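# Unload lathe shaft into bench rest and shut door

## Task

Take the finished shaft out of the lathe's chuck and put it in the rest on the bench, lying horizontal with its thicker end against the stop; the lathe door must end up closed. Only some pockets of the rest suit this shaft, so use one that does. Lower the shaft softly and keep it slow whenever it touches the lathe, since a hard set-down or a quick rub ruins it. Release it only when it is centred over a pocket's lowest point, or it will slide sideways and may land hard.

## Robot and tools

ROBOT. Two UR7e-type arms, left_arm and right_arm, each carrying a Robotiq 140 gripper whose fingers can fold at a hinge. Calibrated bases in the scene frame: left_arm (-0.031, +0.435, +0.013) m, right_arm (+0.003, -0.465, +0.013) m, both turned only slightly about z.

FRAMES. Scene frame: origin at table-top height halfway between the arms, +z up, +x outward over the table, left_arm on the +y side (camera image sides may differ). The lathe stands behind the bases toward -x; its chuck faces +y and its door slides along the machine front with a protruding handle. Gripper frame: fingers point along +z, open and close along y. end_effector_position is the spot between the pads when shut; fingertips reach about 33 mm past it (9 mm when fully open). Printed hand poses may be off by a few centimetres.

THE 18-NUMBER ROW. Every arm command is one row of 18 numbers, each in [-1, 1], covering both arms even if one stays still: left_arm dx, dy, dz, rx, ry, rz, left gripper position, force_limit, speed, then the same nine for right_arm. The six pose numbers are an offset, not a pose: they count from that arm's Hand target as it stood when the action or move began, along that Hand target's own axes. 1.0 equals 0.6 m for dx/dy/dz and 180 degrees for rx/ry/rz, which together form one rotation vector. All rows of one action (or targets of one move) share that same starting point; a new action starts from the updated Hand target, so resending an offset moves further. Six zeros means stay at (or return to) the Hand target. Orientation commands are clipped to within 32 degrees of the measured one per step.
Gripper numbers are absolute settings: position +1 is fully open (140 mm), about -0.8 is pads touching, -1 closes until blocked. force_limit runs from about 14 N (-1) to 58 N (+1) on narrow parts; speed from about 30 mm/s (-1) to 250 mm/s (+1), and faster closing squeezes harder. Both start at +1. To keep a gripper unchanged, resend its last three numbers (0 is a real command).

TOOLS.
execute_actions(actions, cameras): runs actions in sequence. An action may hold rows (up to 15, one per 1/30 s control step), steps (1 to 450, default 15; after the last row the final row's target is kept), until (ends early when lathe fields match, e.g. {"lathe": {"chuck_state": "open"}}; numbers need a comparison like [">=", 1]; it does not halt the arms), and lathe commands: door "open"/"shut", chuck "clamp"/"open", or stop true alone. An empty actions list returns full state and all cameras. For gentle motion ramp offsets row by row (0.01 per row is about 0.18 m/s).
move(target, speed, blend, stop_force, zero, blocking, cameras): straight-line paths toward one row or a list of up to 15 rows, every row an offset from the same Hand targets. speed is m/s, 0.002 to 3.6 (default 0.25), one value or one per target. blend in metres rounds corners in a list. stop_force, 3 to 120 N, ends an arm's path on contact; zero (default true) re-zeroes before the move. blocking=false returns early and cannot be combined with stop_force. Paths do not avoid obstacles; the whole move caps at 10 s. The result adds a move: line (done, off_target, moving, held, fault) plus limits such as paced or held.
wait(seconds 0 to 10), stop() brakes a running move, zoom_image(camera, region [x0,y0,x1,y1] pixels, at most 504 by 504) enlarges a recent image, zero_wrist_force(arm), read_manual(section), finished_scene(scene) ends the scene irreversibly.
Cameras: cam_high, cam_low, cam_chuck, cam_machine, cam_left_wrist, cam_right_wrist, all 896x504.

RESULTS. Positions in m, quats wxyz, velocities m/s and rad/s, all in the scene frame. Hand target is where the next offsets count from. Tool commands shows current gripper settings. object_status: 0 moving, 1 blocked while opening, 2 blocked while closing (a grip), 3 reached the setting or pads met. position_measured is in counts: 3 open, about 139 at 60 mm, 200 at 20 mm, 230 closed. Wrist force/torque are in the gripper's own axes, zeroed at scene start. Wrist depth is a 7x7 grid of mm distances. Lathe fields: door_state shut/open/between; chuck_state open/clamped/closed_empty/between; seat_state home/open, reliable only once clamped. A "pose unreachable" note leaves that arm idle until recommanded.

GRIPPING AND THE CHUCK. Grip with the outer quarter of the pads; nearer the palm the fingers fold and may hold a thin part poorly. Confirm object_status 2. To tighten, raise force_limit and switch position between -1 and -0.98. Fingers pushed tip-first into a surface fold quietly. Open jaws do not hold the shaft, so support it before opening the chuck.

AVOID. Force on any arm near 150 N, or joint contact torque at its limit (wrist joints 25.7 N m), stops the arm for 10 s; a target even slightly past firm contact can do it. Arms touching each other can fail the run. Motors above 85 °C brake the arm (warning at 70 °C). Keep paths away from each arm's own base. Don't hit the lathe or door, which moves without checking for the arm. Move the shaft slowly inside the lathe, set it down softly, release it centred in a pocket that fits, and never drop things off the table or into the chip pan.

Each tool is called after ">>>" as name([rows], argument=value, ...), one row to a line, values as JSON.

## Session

>>> execute_actions([
  {"lathe":{"door":"open"},"steps":1},
], cameras=["all"])

>>> zoom_image(camera="cam_high", region=[420, 130, 640, 350])

>>> zoom_image(camera="cam_low", region=[500, 240, 680, 340])

Scene clock: 0.23 s.
left_arm: end_effector_position=(+0.4754, +0.6287, +0.1435) position_measured=3 object_status=3 end_effector_quat_wxyz=(-0.005, +0.949, -0.316, -0.009) | right_arm: end_effector_position=(+0.5250, -0.0269, +0.2708) position_measured=3 object_status=3 end_effector_quat_wxyz=(-0.133, +0.774, -0.513, +0.346)
Joint positions: left_arm=[0.084 -1.424 1.789 -1.924 -1.554 -2.392] | right_arm=[0.752 -1.32 1.677 -2.413 -2.181 -1.363]
Joint torques (N m): left_arm=[0.32 -31.13 -23.27 -2.7 0.22 -0.15] | right_arm=[-0.54 -39.44 -21.21 -3.91 -1.61 0.26]
Motor temperatures (°C): left_arm=[43 40 36 40 37 48] | right_arm=[32 36 38 44 39 37]
Wrist force (N): left_arm=[0.1 -0.1 -0.1] | right_arm=[-0.2 0.0 0.0]
Wrist torque (N m): left_arm=[-0.02 -0.02 0.00] | right_arm=[0.00 0.04 0.01]
Wrist force, peak (N): left_arm=[0.3 -0.3 -0.2] | right_arm=[-0.2 0.0 0.0]
Wrist depth (mm): cam_left_wrist=[248 248 246 247 245 245 245 / 934 262 260 259 259 259 257 / 995 278 275 273 274 272 271 / 1054 - 291 289 290 282 285 / - 113 312 306 306 140 99 / - 1193 1187 328 324 325 98 / - 1266 1253 361 350 347 -] | cam_right_wrist=[- 2731 2096 531 439 372 323 / - 3001 657 514 425 362 317 / - 2532 645 498 419 355 310 / - 130 589 490 406 143 300 / - 111 580 464 390 143 100 / - 668 569 445 379 336 88 / - 699 556 426 364 319 295]
Hand target: left_arm +0.4754, +0.6287, +0.1435; -0.005, +0.949, -0.316, -0.009 | right_arm +0.5250, -0.0269, +0.2708; -0.133, +0.774, -0.513, +0.346
Tool commands: left_gripper/position=+1.0 left_gripper/force_limit=+1.0 left_gripper/speed=+1.0 right_gripper/position=+1.0 right_gripper/force_limit=+1.0 right_gripper/speed=+1.0
lathe: door_state=between chuck_state=clamped seat_state=home

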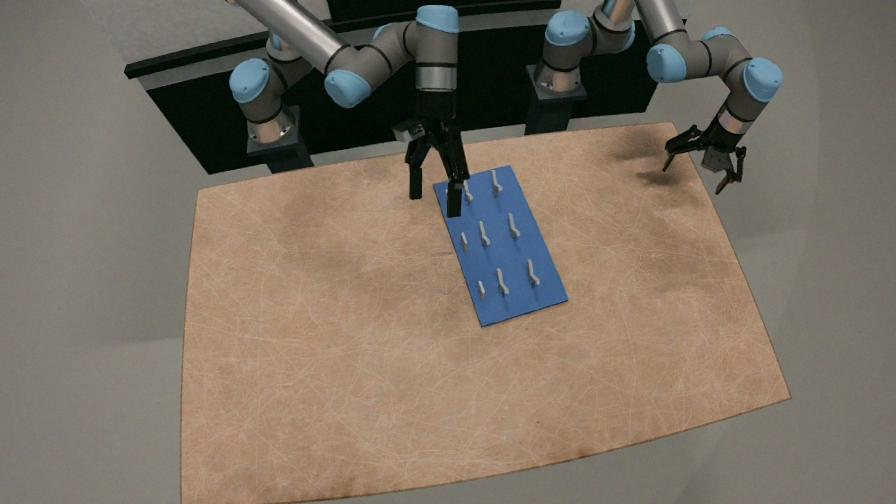

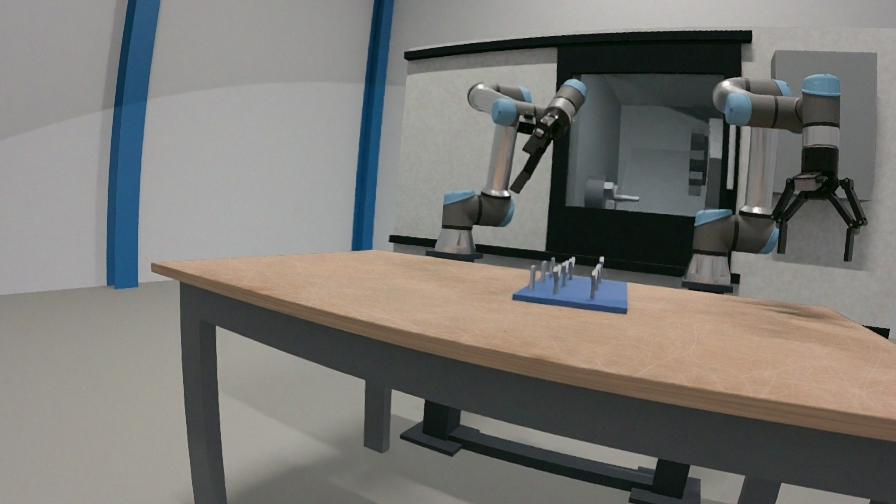

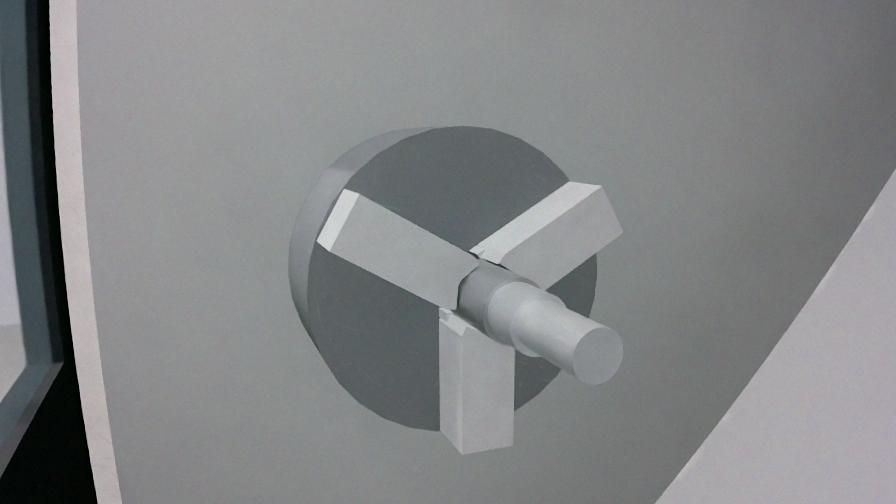

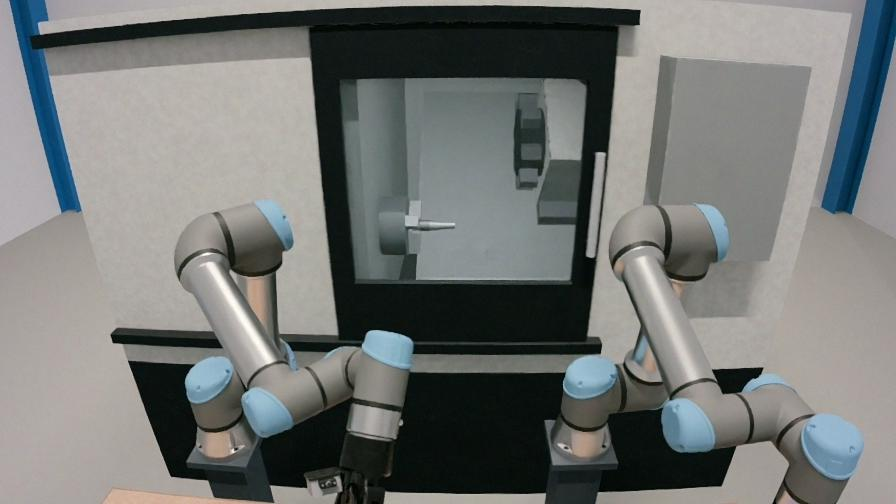

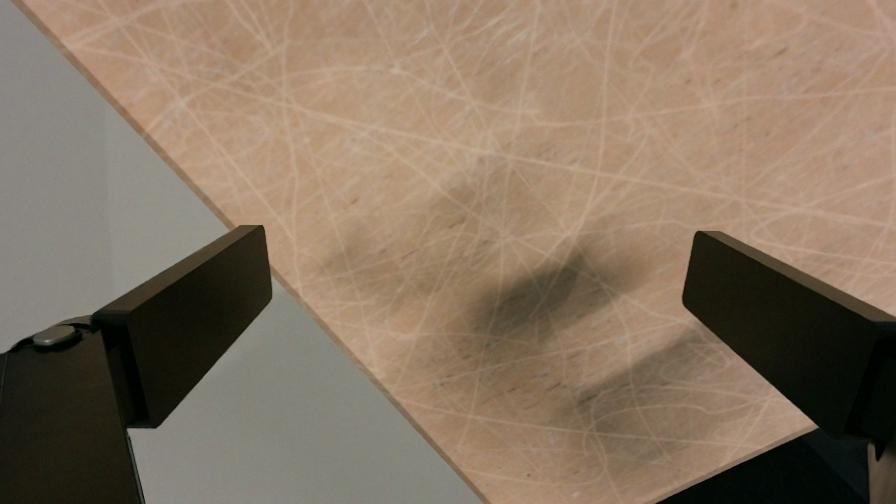

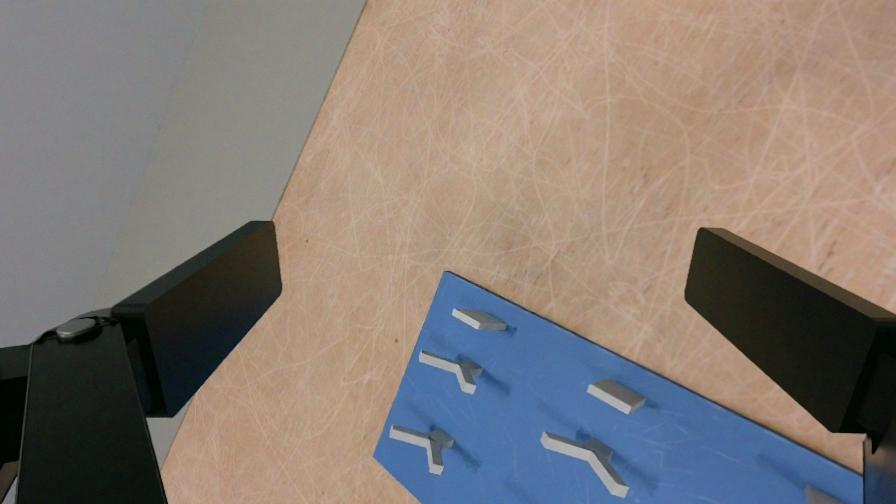

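Scaled by 2.291 from the camera's 896x504 image, which has a finer 1280x720 frame.

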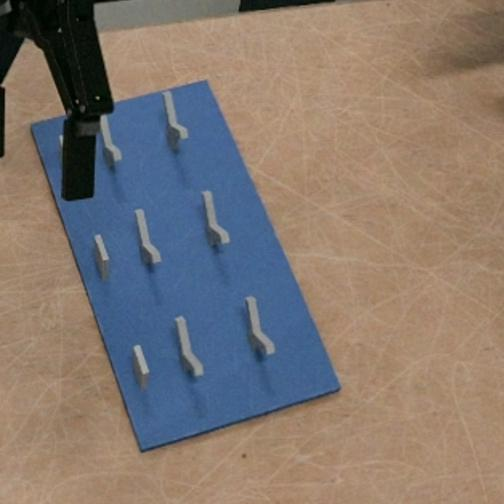

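Scaled by 2.800 from the camera's 896x504 image, which has a finer 1280x720 frame.

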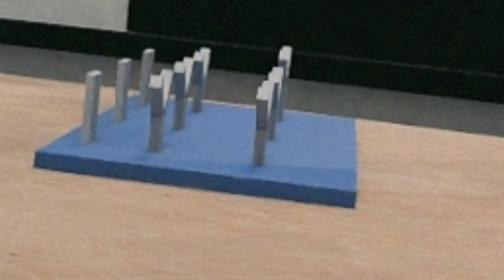

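>>> move(target=[0.262,0.697,-0.4275,0,0,0.683,1,1,1,0.239,0.028,0.073,-0.189,-0.3295,0.111,1,1,1], speed=0.5, cameras=["cam_right_wrist","cam_left_wrist"])

>>> zoom_image(camera="cam_right_wrist", region=[240, 100, 660, 350])

Scene clock: 83.80 s.
left_arm: end_effector_position=(+0.3540, +0.1957, +0.3948) position_measured=3 object_status=3 end_effector_quat_wxyz=(-0.005, -0.176, +0.984, +0.009) | right_arm: end_effector_position=(+0.5763, -0.1680, +0.2869) position_measured=3 object_status=3 end_effector_quat_wxyz=(-0.198, +0.750, -0.575, -0.258)
Joint positions: left_arm=[-0.877 -1.657 1.375 -1.268 -1.57 -1.207] | right_arm=[-0.046 -1.259 1.323 -1.41 -0.942 -1.941]
Joint torques (N m): left_arm=[-2.24 -27.11 -24.61 -4.73 -1.03 0.63] | right_arm=[1.37 -45.35 -21.86 -1.24 0.67 1.24]
Wrist force (N): left_arm=[0.5 -0.1 -0.3] | right_arm=[-0.6 1.0 0.0]
Wrist torque (N m): left_arm=[-0.04 -0.08 0.10] | right_arm=[0.01 -0.24 -0.35]
Wrist force, peak (N): left_arm=[1.5 -1.6 -1.4] | right_arm=[-1.4 0.3 -0.2]
Wrist depth (mm): cam_left_wrist=[464 471 468 471 474 1092 1117 / 490 492 477 485 494 492 1164 / 517 510 507 507 515 524 522 / 546 528 522 542 543 140 556 / - 114 557 561 577 131 99 / - 605 604 608 614 620 99 / - 643 646 646 657 648 -] | cam_right_wrist=[388 386 382 385 380 378 377 / 460 451 447 445 446 440 423 / 552 549 519 505 514 514 - / 693 130 689 679 648 143 1076 / - 111 921 935 1009 133 100 / - 104 3858 4586 874 816 88 / - - - - 897 797 -]
Hand target: left_arm +0.3540, +0.1957, +0.3948; -0.005, -0.176, +0.984, +0.009 | right_arm +0.5762, -0.1679, +0.2869; -0.198, +0.750, -0.575, -0.258
Off the commanded pose: left_arm 0.000 m, 0 deg | right_arm 0.000 m, 0 deg.
lathe: door_state=open chuck_state=clamped seat_state=home
move: done
Images, in order (width x height): cam_left_wrist 896x504, cam_right_wrist 896x504.

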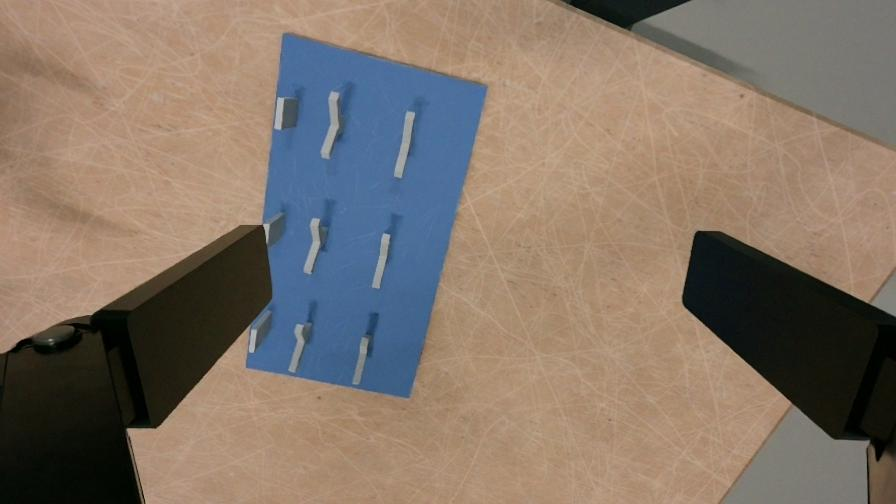

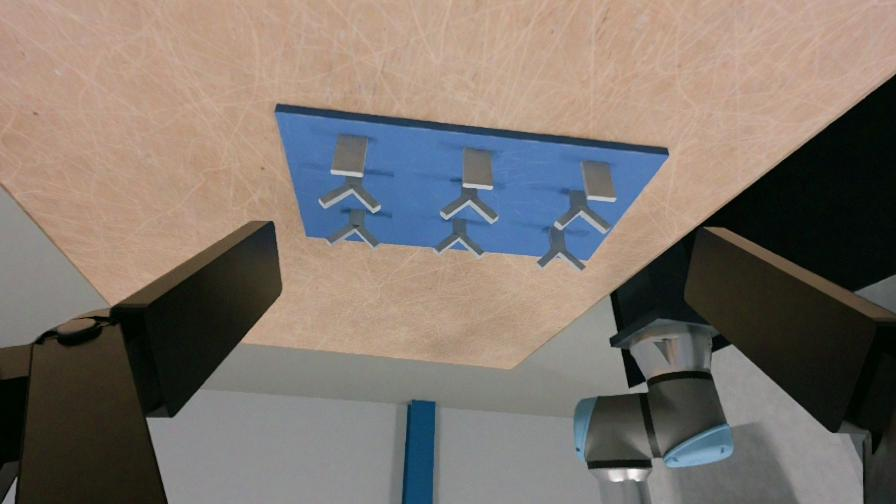

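Scaled by 1.200 from the camera's 896x504 image, which has a finer 1280x720 frame.

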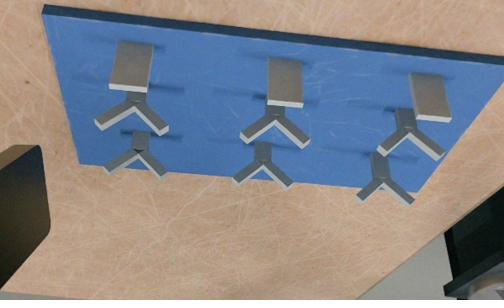

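>>> zoom_image(camera="cam_right_wrist", region=[310, 120, 400, 260])

>>> zoom_image(camera="cam_right_wrist", region=[420, 130, 510, 270])

>>> zoom_image(camera="cam_right_wrist", region=[530, 145, 630, 285])

Scaled by 3.600 from the camera's 896x504 image, which has a finer 1280x720 frame.

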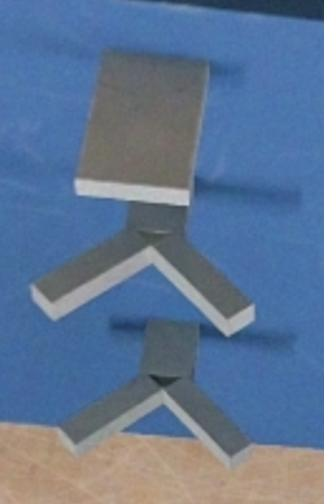

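Scaled by 3.600 from the camera's 896x504 image, which has a finer 1280x720 frame.

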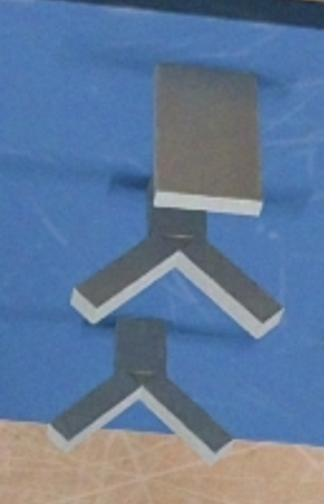

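Scaled by 3.600 from the camera's 896x504 image, which has a finer 1280x720 frame.

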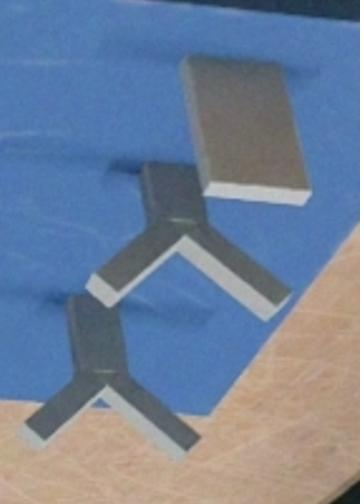

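>>> move([
  [0.553,-0.0373,-0.075,0.1666,0.2386,0.576,1,1,1,0,0,0,0,0,0,1,1,1],
  [0.927,0.154,-0.125,0.1666,0.2386,0.576,1,1,1,0,0,0,0,0,0,1,1,1],
], speed=0.5, blend=0.08)

>>> move(target=[-0.0917,-0.4873,0.7817,0,0,0,1,1,1,0,0,0,0,0,0,1,1,1], speed=0.3, cameras=["cam_left_wrist","cam_chuck"])

>>> zoom_image(camera="cam_left_wrist", region=[250, 0, 700, 350])

Scene clock: 113.03 s.
left_arm: end_effector_position=(-0.1988, +0.0888, +0.4755) position_measured=3 object_status=3 end_effector_quat_wxyz=(-0.280, +0.649, +0.654, -0.270) end_effector_velocity=(-0.001, -0.001, +0.001) end_effector_angular_velocity=(-0.003, +0.002, +0.001) | right_arm: end_effector_position=(+0.5762, -0.1679, +0.2869) position_measured=3 object_status=3 end_effector_quat_wxyz=(-0.198, +0.750, -0.575, -0.258)
Joint positions: left_arm=[-1.823 -1.931 1.678 -1.533 -2.346 -0.325] | right_arm=[-0.046 -1.259 1.323 -1.41 -0.941 -1.941]
Joint velocities: left_arm=[-0.001 0 0 -0.005 -0.001 -0.003] | right_arm=[within noise]
Joint torques (N m): left_arm=[-8.91 -2.38 -32.23 -5.43 -2.39 -1.84] | right_arm=[-6.44 -39.07 -22.82 -2.13 1.54 -1.22]
Wrist force (N): left_arm=[0.3 -0.4 0.4] | right_arm=[-0.6 1.0 -0.3]
Wrist torque (N m): left_arm=[-0.35 0.02 0.25] | right_arm=[0.01 -0.26 -0.35]
Wrist force, peak (N): left_arm=[0.7 -3.5 2.7] | right_arm=[-1.1 1.0 -0.6]
Wrist depth (mm): cam_left_wrist=[- 844 - - - - 945 / - 865 890 956 - 1087 963 / 868 900 652 - - 1063 975 / - - 679 - - 136 1003 / - 123 619 673 - 130 99 / - 106 474 605 - 1293 99 / - 412 450 636 - 1314 -] | cam_right_wrist=[389 386 382 382 376 377 378 / 458 454 450 447 444 443 426 / 547 554 523 504 515 518 - / 732 130 679 677 653 143 1158 / - 111 931 924 972 133 100 / - 112 4420 4766 3858 782 88 / - 4420 - - 717 732 -]
Hand target: left_arm -0.1988, +0.0887, +0.4755; -0.280, +0.649, +0.654, -0.270 | right_arm +0.5762, -0.1679, +0.2869; -0.198, +0.750, -0.575, -0.258
Off the commanded pose: left_arm 0.000 m, 0 deg | right_arm 0.000 m, 0 deg.
lathe: door_state=open chuck_state=clamped seat_state=home
move: done

Scene clock: 115.43 s.
left_arm: end_effector_position=(-0.7387, +0.0349, +0.3569) position_measured=3 object_status=3 end_effector_quat_wxyz=(-0.280, +0.649, +0.654, -0.270) | right_arm: end_effector_position=(+0.5762, -0.1679, +0.2869) position_measured=3 object_status=3 end_effector_quat_wxyz=(-0.198, +0.750, -0.575, -0.258)
Joint positions: left_arm=[-2.684 -1.198 1.362 -2.469 -1.918 -1.233] | right_arm=[-0.046 -1.259 1.323 -1.41 -0.941 -1.941]
Joint torques (N m): left_arm=[1.97 -36.43 -31.15 -5.98 -3.2 0.09] | right_arm=[-7.02 -41.67 -20.55 -3.29 1.59 -0.67]
Wrist force (N): left_arm=[0.5 -0.1 0.8] | right_arm=[-0.7 0.7 -0.1]
Wrist torque (N m): left_arm=[-0.28 -0.03 0.17] | right_arm=[-0.06 -0.21 -0.35]
Wrist force, peak (N): left_arm=[0.2 -1.9 3.6] | right_arm=[-0.8 1.0 -0.5]
Wrist depth (mm): cam_left_wrist=[418 - - - - 426 434 / - - 444 186 - 440 - / 481 - - 192 464 - - / - 485 - 199 278 131 - / - 106 237 215 252 131 99 / - 106 228 210 183 405 99 / - 315 185 179 139 199 -] | cam_right_wrist=[390 385 382 381 380 378 375 / 457 452 447 442 440 446 429 / 550 546 518 502 514 517 - / 737 130 685 693 647 143 1076 / - 111 939 917 968 133 100 / - 103 3921 4420 4766 685 88 / - - - 5929 - 640 -]
Hand target: left_arm -0.7387, +0.0349, +0.3569; -0.280, +0.649, +0.654, -0.270 | right_arm +0.5762, -0.1679, +0.2869; -0.198, +0.750, -0.575, -0.258
Off the commanded pose: left_arm 0.000 m, 0 deg | right_arm 0.000 m, 0 deg.
lathe: door_state=open chuck_state=clamped seat_state=home
move: done
Images, in order (width x height): cam_chuck 896x504, cam_left_wrist 896x504.

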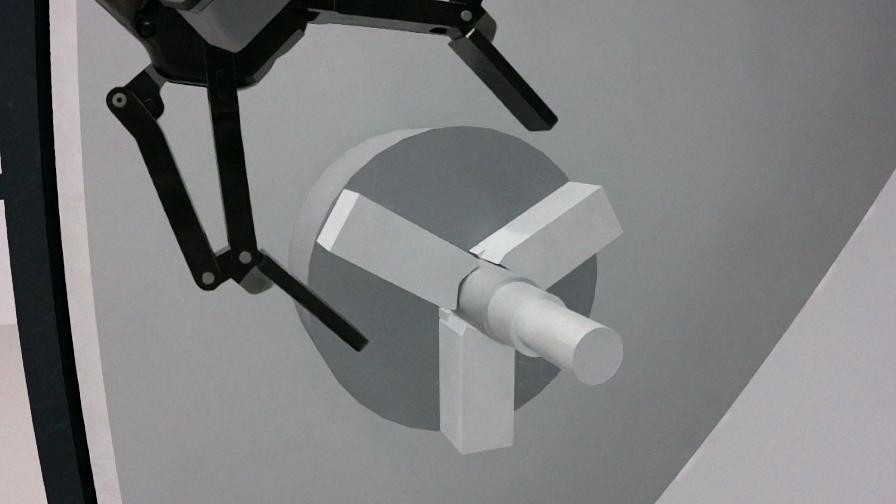

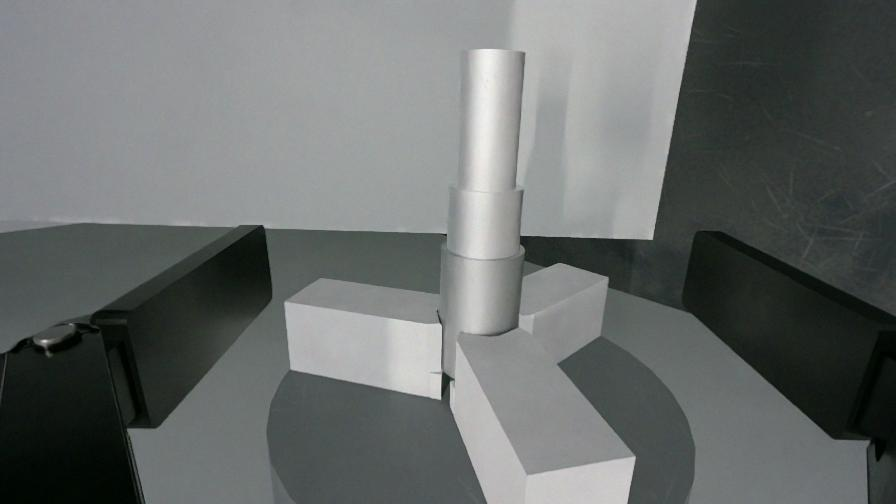

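Scaled by 1.120 from the camera's 896x504 image, which has a finer 1280x720 frame.

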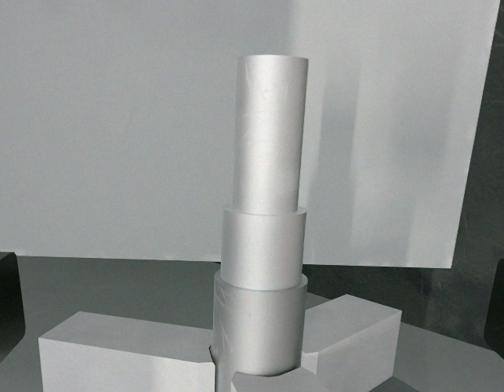

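>>> move(target=[-0.0025,0.0118,0.0852,0,-0.00325,0.00376,1,1,1,0,0,0,0,0,0,1,1,1], speed=0.1, cameras=["cam_left_wrist","cam_chuck"])

>>> zoom_image(camera="cam_left_wrist", region=[240, 0, 720, 400])

Scene clock: 137.63 s.
left_arm: end_effector_position=(-0.7705, +0.0340, +0.3163) position_measured=3 object_status=3 end_effector_quat_wxyz=(-0.275, +0.651, +0.652, -0.275) | right_arm: end_effector_position=(+0.5762, -0.1679, +0.2869) position_measured=3 object_status=3 end_effector_quat_wxyz=(-0.198, +0.750, -0.575, -0.258)
Joint positions: left_arm=[-2.71 -1.12 1.357 -2.553 -1.89 -1.242] | right_arm=[-0.046 -1.259 1.323 -1.41 -0.941 -1.941]
Joint torques (N m): left_arm=[10.35 -54.09 -22.22 -0.71 -3.21 0.53] | right_arm=[-5.16 -51.51 -16.38 -4.12 1.47 2.6]
Wrist force (N): left_arm=[0.4 -0.1 0.6] | right_arm=[-0.9 0.8 -0.3]
Wrist torque (N m): left_arm=[-0.26 0.00 0.29] | right_arm=[-0.04 -0.20 -0.35]
Wrist force, peak (N): left_arm=[0.3 0.1 2.2] | right_arm=[-1.0 1.2 -0.1]
Wrist depth (mm): cam_left_wrist=[391 - 377 131 - 451 393 / - - 391 136 - - - / - 411 - 143 410 391 406 / - - 718 146 - 132 - / - 99 201 153 222 131 99 / - 106 181 163 210 - 99 / - 176 183 148 143 187 -] | cam_right_wrist=[390 389 382 379 376 377 377 / 453 451 448 449 444 439 425 / 555 540 523 498 521 511 - / 728 130 689 685 652 143 1057 / - 111 939 917 972 125 100 / - 4502 4120 4051 4120 681 88 / - - - - 5402 693 -]
Hand target: left_arm -0.7704, +0.0340, +0.3161; -0.275, +0.651, +0.652, -0.275 | right_arm +0.5762, -0.1679, +0.2869; -0.198, +0.750, -0.575, -0.258
Off the commanded pose: left_arm 0.000 m, 0 deg | right_arm 0.000 m, 0 deg.
lathe: door_state=open chuck_state=clamped seat_state=home
move: done
Images, in order (width x height): cam_chuck 896x504, cam_left_wrist 896x504.

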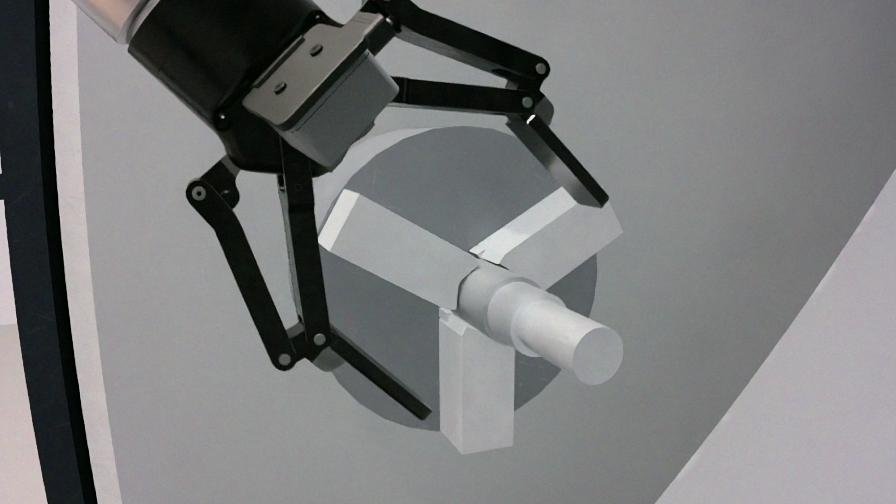

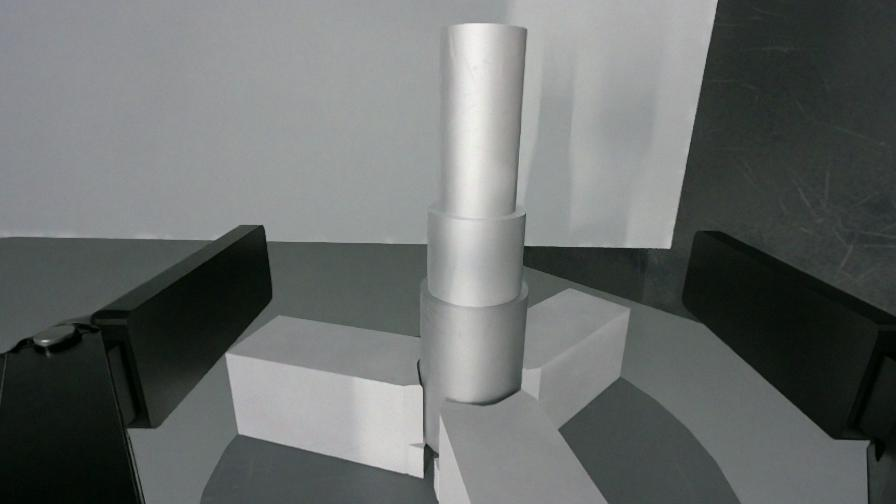

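Scaled by 1.050 from the camera's 896x504 image, which has a finer 1280x720 frame.

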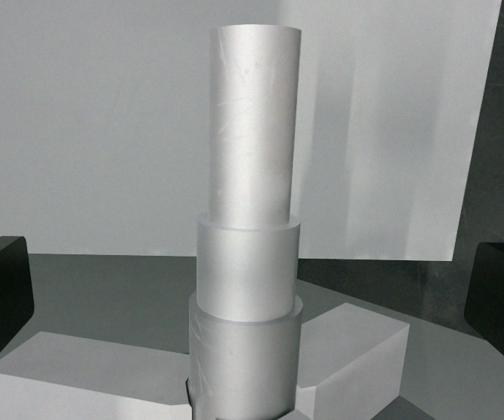

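>>> execute_actions([
  {"rows":[[0.0015,-0.0005,0,0,0,0,1,1,1,0,0,0,0,0,0,1,1,1]],"steps":15},
  {"rows":[[0,0,0,0,0,0,-1,1,-1,0,0,0,0,0,0,1,1,1]],"steps":150},
], cameras=["cam_left_wrist"])

Scene clock: 149.83 s.
left_arm: end_effector_position=(-0.7706, +0.0349, +0.3164) position_measured=182 object_status=2 end_effector_quat_wxyz=(-0.275, +0.651, +0.652, -0.275) | right_arm: end_effector_position=(+0.5762, -0.1679, +0.2869) position_measured=3 object_status=3 end_effector_quat_wxyz=(-0.198, +0.750, -0.575, -0.258)
Joint positions: left_arm=[-2.712 -1.121 1.358 -2.554 -1.89 -1.243] | right_arm=[-0.046 -1.259 1.323 -1.41 -0.941 -1.941]
Joint torques (N m): left_arm=[-9.84 -38.74 -28.32 -7.57 -3.1 0.57] | right_arm=[-4.19 -50.52 -16.14 -4.18 1.49 2.62]
Wrist force (N): left_arm=[4.4 10.8 -16.7] | right_arm=[-0.8 1.0 -0.2]
Wrist torque (N m): left_arm=[-0.73 0.05 0.39] | right_arm=[0.01 -0.21 -0.35]
Wrist force, peak (N): left_arm=[4.6 10.8 -17.0] | right_arm=[-1.1 1.3 0.0]
Wrist depth (mm): cam_left_wrist=[- - - 131 376 445 - / - - - 136 386 381 - / - - - 145 409 470 419 / - - - 147 152 467 411 / - - 91 152 108 88 - / - - - 158 - - - / - - - 138 - - -] | cam_right_wrist=[390 388 383 380 378 382 379 / 459 454 450 447 444 440 426 / 547 545 523 499 513 516 - / 741 130 685 673 657 143 - / - 111 921 917 996 133 100 / - 103 5284 4341 4120 677 88 / - - - - - 650 -]
Hand target: left_arm -0.7706, +0.0349, +0.3164; -0.275, +0.651, +0.652, -0.275 | right_arm +0.5762, -0.1679, +0.2869; -0.198, +0.750, -0.575, -0.258
Off the commanded pose: left_arm 0.000 m, 0 deg | right_arm 0.000 m, 0 deg.
lathe: door_state=open chuck_state=clamped seat_state=home
Images, in order (width x height): cam_left_wrist 896x504.

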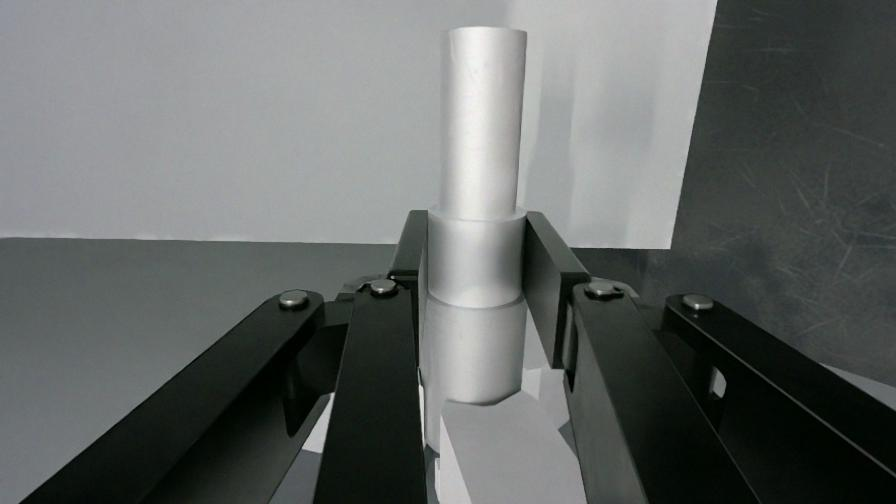

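>>> execute_actions([
  {"rows":[[0,0.0005,-0.001,0,0,0,-1,1,-1,0,0,0,0,0,0,1,1,1]],"steps":15},
])

Scene clock: 157.00 s.
left_arm: end_effector_position=(-0.7700, +0.0349, +0.3165) position_measured=182 object_status=2 end_effector_quat_wxyz=(-0.275, +0.651, +0.652, -0.275) | right_arm: end_effector_position=(+0.5762, -0.1679, +0.2869) position_measured=3 object_status=3 end_effector_quat_wxyz=(-0.198, +0.750, -0.575, -0.258)
Joint positions: left_arm=[-2.711 -1.122 1.36 -2.554 -1.89 -1.243] | right_arm=[-0.046 -1.259 1.323 -1.41 -0.941 -1.941]
Joint torques (N m): left_arm=[18.82 -76.05 -19.85 1.82 -4.88 1.36] | right_arm=[-4.33 -50.58 -16.87 -4.2 1.65 2.58]
Wrist force (N): left_arm=[-12.3 -19.1 40.0] | right_arm=[-0.7 0.8 -0.2]
Wrist torque (N m): left_arm=[0.22 0.04 0.35] | right_arm=[-0.04 -0.22 -0.35]
Wrist force, peak (N): left_arm=[-12.3 -19.1 40.0] | right_arm=[-1.0 1.2 0.0]
Wrist depth (mm): cam_left_wrist=[- 373 - 367 363 371 - / - - - 137 - - - / - 424 - 146 - 494 396 / - - 429 147 151 - 412 / - 535 91 152 109 91 - / - - - 159 - - - / - - - 138 - - -] | cam_right_wrist=[387 385 383 381 381 379 378 / 456 453 448 448 443 443 427 / 552 547 524 494 514 534 - / 732 130 673 707 657 143 972 / - 111 928 917 984 133 100 / - 4120 4586 3921 4766 679 88 / - - - - - 650 -]
Hand target: left_arm -0.7700, +0.0349, +0.3166; -0.275, +0.651, +0.652, -0.275 | right_arm +0.5762, -0.1679, +0.2869; -0.198, +0.750, -0.575, -0.258
Off the commanded pose: left_arm 0.000 m, 0 deg | right_arm 0.000 m, 0 deg.
lathe: door_state=open chuck_state=clamped seat_state=home

>>> execute_actions([
  {"rows":[[0,-0.0003,0.0007,0,0,0,-1,1,-1,0,0,0,0,0,0,1,1,1]],"steps":15},
])

Scene clock: 163.60 s.
left_arm: end_effector_position=(-0.7704, +0.0349, +0.3164) position_measured=182 object_status=2 end_effector_quat_wxyz=(-0.275, +0.651, +0.652, -0.275) | right_arm: end_effector_position=(+0.5762, -0.1679, +0.2869) position_measured=3 object_status=3 end_effector_quat_wxyz=(-0.198, +0.750, -0.575, -0.258)
Joint positions: left_arm=[-2.711 -1.122 1.359 -2.554 -1.89 -1.243] | right_arm=[-0.046 -1.259 1.323 -1.41 -0.941 -1.941]
Joint torques (N m): left_arm=[-7.68 -43.96 -33.86 -5.13 1.53 -1.55] | right_arm=[-3.76 -50.75 -16.78 -4.2 1.6 2.55]
Wrist force (N): left_arm=[-2.7 -3.4 11.1] | right_arm=[-0.6 0.9 0.1]
Wrist torque (N m): left_arm=[-0.14 0.00 0.37] | right_arm=[-0.04 -0.24 -0.35]
Wrist force, peak (N): left_arm=[-12.1 -19.6 43.5] | right_arm=[-1.1 1.1 -0.5]
Wrist depth (mm): cam_left_wrist=[- - - 135 - - 400 / - - 392 137 - - 401 / 411 416 408 145 433 - - / 666 - - 147 155 - 432 / 493 - 91 152 109 92 429 / - - - 159 - - - / - - - 138 - - -] | cam_right_wrist=[389 385 384 380 381 377 378 / 458 451 444 446 441 441 437 / 550 545 523 498 515 532 - / 723 129 677 675 655 143 921 / - 111 939 921 950 132 100 / - 104 4120 3921 4502 693 88 / - - - - - 739 -]
Hand target: left_arm -0.7704, +0.0349, +0.3164; -0.275, +0.651, +0.652, -0.275 | right_arm +0.5762, -0.1679, +0.2869; -0.198, +0.750, -0.575, -0.258
Off the commanded pose: left_arm 0.000 m, 0 deg | right_arm 0.000 m, 0 deg.
lathe: door_state=open chuck_state=clamped seat_state=home

Good. Open chuck, then withdraw.

>>> execute_actions([
  {"lathe":{"chuck":"open"},"steps":150,"until":{"lathe":{"chuck_state":"open"}}},
  {"steps":10},
])

>>> move(target=[0.1333,0,0,0,0,0,-1,1,-1,0,0,0,0,0,0,1,1,1], speed=0.025, stop_force=20, cameras=["cam_left_wrist","cam_chuck"])

Scene clock: 168.97 s.
left_arm: end_effector_position=(-0.7704, +0.0349, +0.3164) position_measured=182 object_status=2 end_effector_quat_wxyz=(-0.275, +0.651, +0.652, -0.275) | right_arm: end_effector_position=(+0.5762, -0.1679, +0.2869) position_measured=3 object_status=3 end_effector_quat_wxyz=(-0.198, +0.750, -0.575, -0.258)
Joint positions: left_arm=[-2.711 -1.121 1.359 -2.554 -1.89 -1.243] | right_arm=[-0.046 -1.259 1.323 -1.41 -0.941 -1.941]
Joint torques (N m): left_arm=[-8.79 -43.43 -29.89 -5.54 0.56 -1.32] | right_arm=[-3.25 -50.08 -17.01 -4.09 1.66 2.72]
Wrist force (N): left_arm=[0.5 2.7 3.2] | right_arm=[-0.7 0.8 -0.4]
Wrist torque (N m): left_arm=[-0.36 0.03 0.24] | right_arm=[-0.04 -0.24 -0.35]
Wrist force, peak (N): left_arm=[-2.6 -3.4 10.3] | right_arm=[-1.1 1.1 -0.3]
Wrist depth (mm): cam_left_wrist=[366 392 375 130 - - - / - - 391 135 - - - / 421 - - 145 410 473 436 / 433 - - 147 152 486 431 / - - 90 152 109 88 399 / - - - 159 - - - / - - - 138 - - -] | cam_right_wrist=[388 386 382 379 377 377 381 / 454 453 448 442 442 443 438 / 549 550 525 493 514 531 1169 / 734 130 681 672 640 143 1203 / - 111 921 910 1009 133 100 / - 104 - 4191 3798 668 88 / - - - - - 645 -]
Hand target: left_arm -0.7704, +0.0349, +0.3164; -0.275, +0.651, +0.652, -0.275 | right_arm +0.5762, -0.1679, +0.2869; -0.198, +0.750, -0.575, -0.258
Tool commands: left_gripper/position=-1.0 left_gripper/force_limit=+1.0 left_gripper/speed=-1.0 right_gripper/position=+1.0 right_gripper/force_limit=+1.0 right_gripper/speed=+1.0
Off the commanded pose: left_arm 0.000 m, 0 deg | right_arm 0.000 m, 0 deg.
lathe: door_state=open chuck_state=open seat_state=home

Scene clock: 173.23 s.
left_arm: end_effector_position=(-0.7704, +0.1149, +0.3164) position_measured=182 object_status=2 end_effector_quat_wxyz=(-0.275, +0.651, +0.652, -0.275) | right_arm: end_effector_position=(+0.5762, -0.1679, +0.2869) position_measured=3 object_status=3 end_effector_quat_wxyz=(-0.198, +0.750, -0.575, -0.258)
Joint positions: left_arm=[-2.831 -1.224 1.51 -2.628 -1.807 -1.334] | right_arm=[-0.046 -1.259 1.323 -1.41 -0.941 -1.941]
Joint torques (N m): left_arm=[10.43 -37.28 -35.82 -1.73 -3.34 1.52] | right_arm=[-3.09 -50.58 -16.62 -4.19 1.49 2.56]
Wrist force (N): left_arm=[0.5 2.6 3.3] | right_arm=[-1.0 0.8 -0.2]
Wrist torque (N m): left_arm=[-0.42 0.02 0.27] | right_arm=[-0.03 -0.17 -0.35]
Wrist force, peak (N): left_arm=[0.1 2.9 3.9] | right_arm=[-1.0 1.1 -0.2]
Wrist depth (mm): cam_left_wrist=[367 - 369 135 - - - / - - 403 137 398 457 399 / - - - 145 407 - - / - - - 147 153 - - / - - 91 152 109 88 428 / - - - 163 - - - / - - - 226 - - -] | cam_right_wrist=[389 382 383 379 377 379 376 / 454 453 444 447 445 441 440 / 556 544 517 504 499 510 - / 734 130 689 679 648 142 1039 / - 111 921 924 980 133 100 / - 103 4961 4191 4675 728 88 / - - 4766 - - 659 -]
Hand target: left_arm -0.7704, +0.1149, +0.3164; -0.275, +0.651, +0.652, -0.275 | right_arm +0.5762, -0.1679, +0.2869; -0.198, +0.750, -0.575, -0.258
Off the commanded pose: left_arm 0.000 m, 0 deg | right_arm 0.000 m, 0 deg.
lathe: door_state=open chuck_state=open seat_state=open
move: done
Images, in order (width x height): cam_chuck 896x504, cam_left_wrist 896x504.

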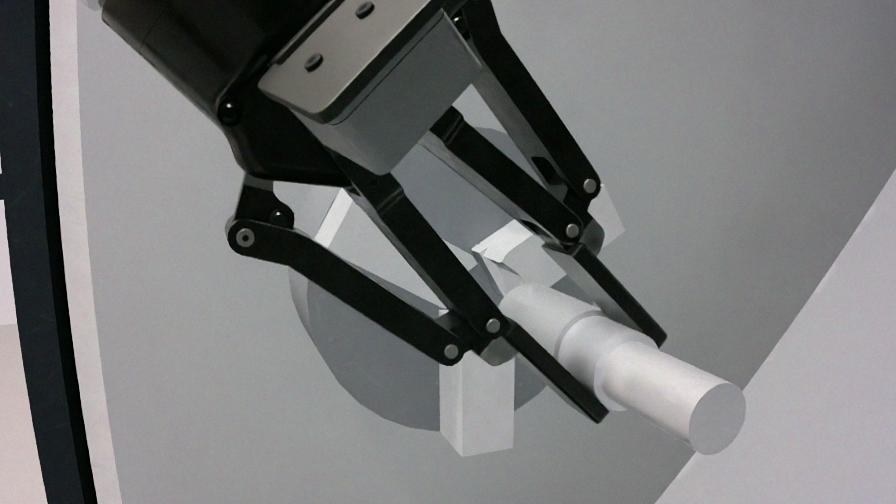

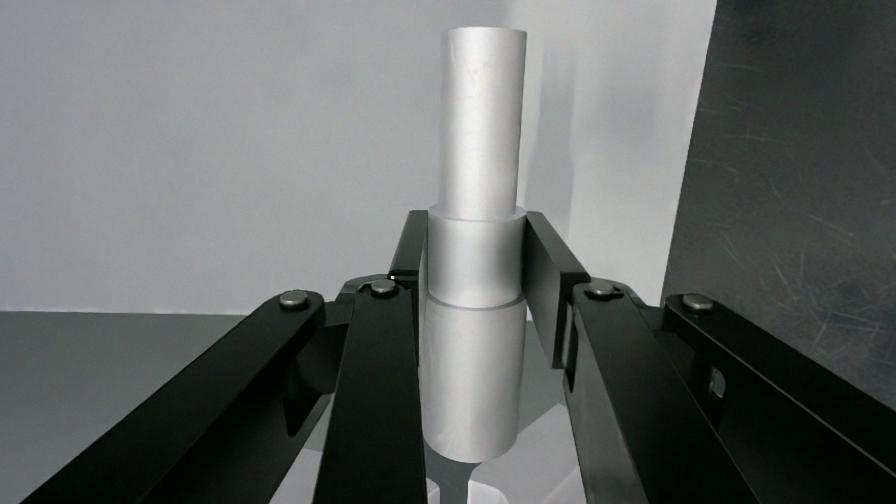

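>>> move([
  [-0.025,0.337,-0.6528,0,0,0,-1,1,-1,0,0,0,0,0,0,1,1,1],
  [-0.0917,0.7495,-0.9945,0,0,0,-1,1,-1,0,0,0,0,0,0,1,1,1],
], speed=0.35, blend=0.08)

>>> zoom_image(camera="cam_left_wrist", region=[380, 0, 580, 200])

Scene clock: 181.07 s.
left_arm: end_effector_position=(-0.0292, +0.0600, +0.4105) position_measured=182 object_status=2 end_effector_quat_wxyz=(-0.275, +0.651, +0.652, -0.275) | right_arm: end_effector_position=(+0.5762, -0.1679, +0.2869) position_measured=3 object_status=3 end_effector_quat_wxyz=(-0.198, +0.750, -0.575, -0.258)
Joint positions: left_arm=[-1.363 -1.734 1.591 -1.198 -2.343 0.325] | right_arm=[-0.046 -1.259 1.323 -1.41 -0.941 -1.941]
Joint torques (N m): left_arm=[8.92 -9.97 -29 -0.35 -4.95 1.4] | right_arm=[-2 -50.08 -16.13 -4.27 1.64 2.55]
Wrist force (N): left_arm=[0.3 2.5 2.8] | right_arm=[-0.9 0.8 -0.4]
Wrist torque (N m): left_arm=[-0.43 0.05 0.21] | right_arm=[-0.03 -0.19 -0.35]
Wrist force, peak (N): left_arm=[0.7 0.6 7.3] | right_arm=[-0.9 1.2 -0.2]
Wrist depth (mm): cam_left_wrist=[- - 934 133 - 1073 913 / - - 987 136 1028 1073 945 / - 747 - 145 900 1102 979 / - 679 - 147 151 1127 890 / - - 91 152 109 93 790 / 469 - - 163 - - - / - - - 170 - - -] | cam_right_wrist=[388 387 384 380 379 377 385 / 456 453 450 449 446 443 425 / 554 549 526 496 514 530 1209 / 685 130 677 685 647 143 1192 / - 111 928 924 914 133 100 / - 103 4051 4675 3683 827 88 / - - - - 816 753 -]
Hand target: left_arm -0.0292, +0.0600, +0.4105; -0.275, +0.651, +0.652, -0.275 | right_arm +0.5762, -0.1679, +0.2869; -0.198, +0.750, -0.575, -0.258
Off the commanded pose: left_arm 0.000 m, 0 deg | right_arm 0.000 m, 0 deg.
lathe: door_state=open chuck_state=open seat_state=open
move: done

Scaled by 2.520 from the camera's 896x504 image, which has a finer 1280x720 frame.
This view is cut from an older image: the scene may have changed since it was taken.

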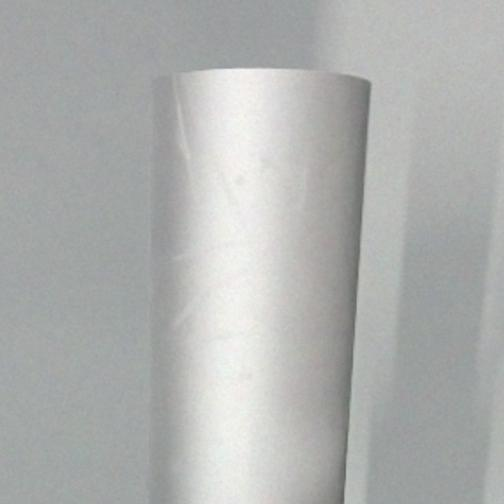

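>>> move(target=[0.0972,0.7112,-0.2272,-0.2539,-0.0177,-0.0416,-1,1,-1,0,0,0,0,0,0,1,1,1], speed=0.3, cameras=["cam_left_wrist","cam_low","cam_right_wrist"])

>>> zoom_image(camera="cam_left_wrist", region=[300, 60, 660, 360])

>>> execute_actions([
  {"lathe":{"door":"shut"},"steps":1},
])

Scene clock: 214.37 s.
left_arm: end_effector_position=(+0.3660, +0.1185, +0.1999) position_measured=182 object_status=2 end_effector_quat_wxyz=(+0.000, +0.656, +0.754, +0.000) | right_arm: end_effector_position=(+0.5762, -0.1679, +0.2869) position_measured=3 object_status=3 end_effector_quat_wxyz=(-0.198, +0.750, -0.575, -0.258)
Joint positions: left_arm=[-0.961 -1.551 1.78 -1.8 -1.571 0.495] | right_arm=[-0.046 -1.259 1.323 -1.41 -0.941 -1.941]
Joint torques (N m): left_arm=[-3.46 -28.13 -29.5 -5.66 2.33 -1.67] | right_arm=[-0.93 -50.5 -16.87 -4.13 1.44 2.6]
Wrist force (N): left_arm=[0.4 -0.1 3.5] | right_arm=[-0.7 1.1 -0.3]
Wrist torque (N m): left_arm=[-0.02 -0.01 0.05] | right_arm=[0.01 -0.23 -0.35]
Wrist force, peak (N): left_arm=[0.6 3.0 5.5] | right_arm=[-1.0 1.1 -0.5]
Wrist depth (mm): cam_left_wrist=[967 941 297 283 289 292 292 / 941 971 312 137 299 300 300 / 1037 1024 332 146 319 316 315 / 1054 1063 342 147 326 330 328 / 1102 1153 91 152 109 93 344 / - - - 162 - - 373 / - - - 415 - - -] | cam_right_wrist=[386 388 384 376 381 374 376 / 456 450 448 446 445 443 441 / 546 547 524 494 515 516 1174 / 741 129 691 681 650 143 1062 / - 111 924 900 800 133 100 / - 103 4341 5172 452 805 88 / - - - - 410 774 -]
Hand target: left_arm +0.3662, +0.1184, +0.1999; +0.000, +0.656, +0.754, +0.000 | right_arm +0.5762, -0.1679, +0.2869; -0.198, +0.750, -0.575, -0.258
Off the commanded pose: left_arm 0.000 m, 0 deg | right_arm 0.000 m, 0 deg.
lathe: door_state=open chuck_state=open seat_state=open
move: done
Images, in order (width x height): cam_low 896x504, cam_left_wrist 896x504, cam_right_wrist 896x504.

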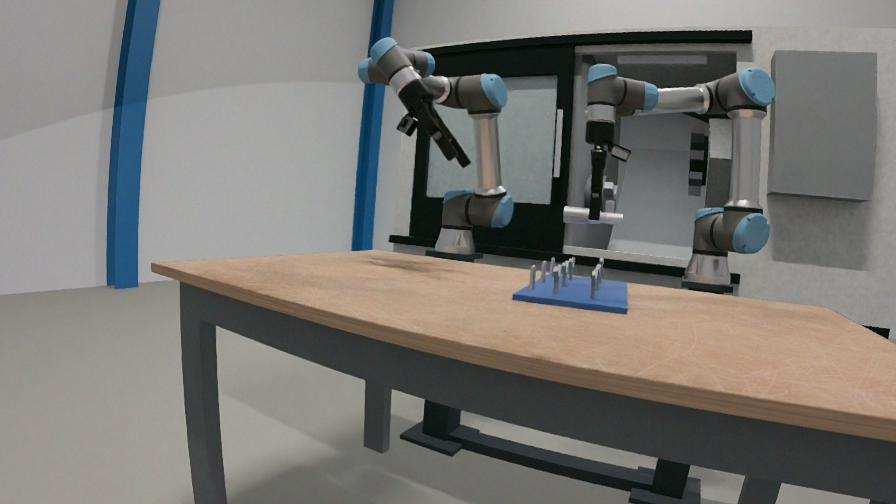

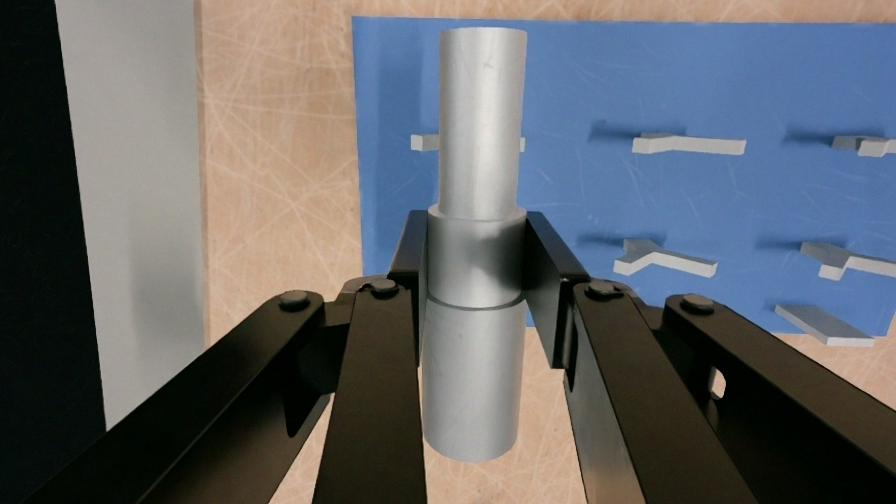

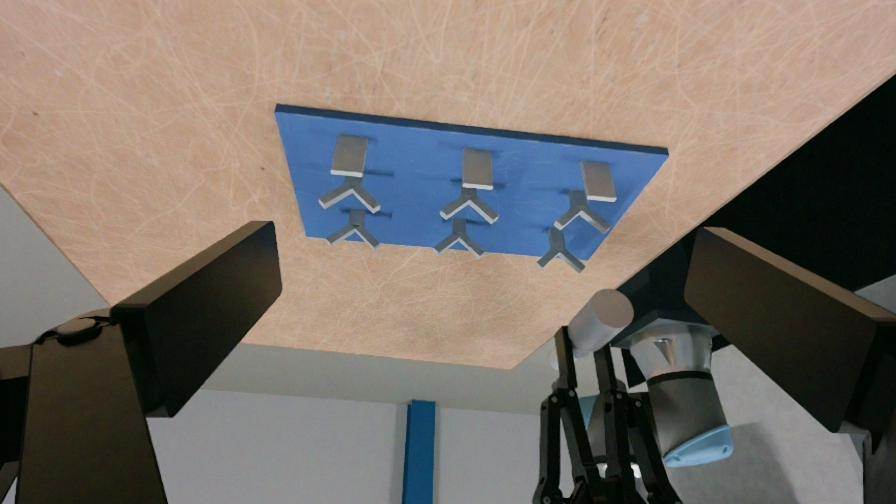

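Scaled by 1.400 from the camera's 896x504 image, which has a finer 1280x720 frame.

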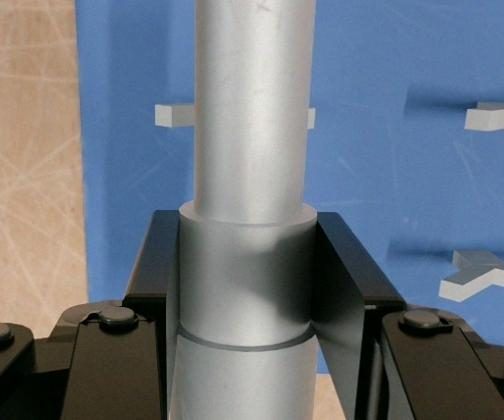

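Scene clock: 214.60 s.
left_arm: end_effector_position=(+0.3662, +0.1184, +0.1999) position_measured=182 object_status=2 end_effector_quat_wxyz=(+0.000, +0.656, +0.754, +0.000) | right_arm: end_effector_position=(+0.5762, -0.1679, +0.2869) position_measured=3 object_status=3 end_effector_quat_wxyz=(-0.198, +0.750, -0.575, -0.258)
Joint positions: left_arm=[-0.961 -1.551 1.78 -1.801 -1.571 0.495] | right_arm=[-0.046 -1.259 1.323 -1.41 -0.941 -1.941]
Joint torques (N m): left_arm=[-5.43 -26.66 -28.53 -5.47 2.83 -1.79] | right_arm=[0.03 -50.63 -16.94 -4.22 1.6 2.62]
Wrist force (N): left_arm=[0.2 -0.1 3.5] | right_arm=[-0.7 0.8 -0.2]
Wrist torque (N m): left_arm=[-0.03 0.04 0.06] | right_arm=[-0.05 -0.24 -0.34]
Wrist force, peak (N): left_arm=[0.3 -0.1 3.7] | right_arm=[-0.8 1.0 -0.1]
Wrist depth (mm): cam_left_wrist=[956 941 297 285 288 291 292 / 1003 975 311 137 299 298 301 / 1082 1037 331 147 315 321 315 / 1063 1068 346 147 327 328 326 / - 1148 91 152 109 92 343 / - - - 163 - - 376 / - - - 417 - - -] | cam_right_wrist=[385 386 379 377 378 375 377 / 451 451 448 447 445 444 429 / 549 546 525 496 513 516 - / 734 130 679 687 645 143 1147 / - 111 931 914 797 133 100 / - 103 4675 4420 451 808 88 / - - - - 409 777 -]
Hand target: left_arm +0.3662, +0.1184, +0.1999; +0.000, +0.656, +0.754, +0.000 | right_arm +0.5762, -0.1679, +0.2869; -0.198, +0.750, -0.575, -0.258
Tool commands: left_gripper/position=-1.0 left_gripper/force_limit=+1.0 left_gripper/speed=-1.0 right_gripper/position=+1.0 right_gripper/force_limit=+1.0 right_gripper/speed=+1.0
Off the commanded pose: left_arm 0.000 m, 0 deg | right_arm 0.000 m, 0 deg.
lathe: door_state=between chuck_state=open seat_state=open


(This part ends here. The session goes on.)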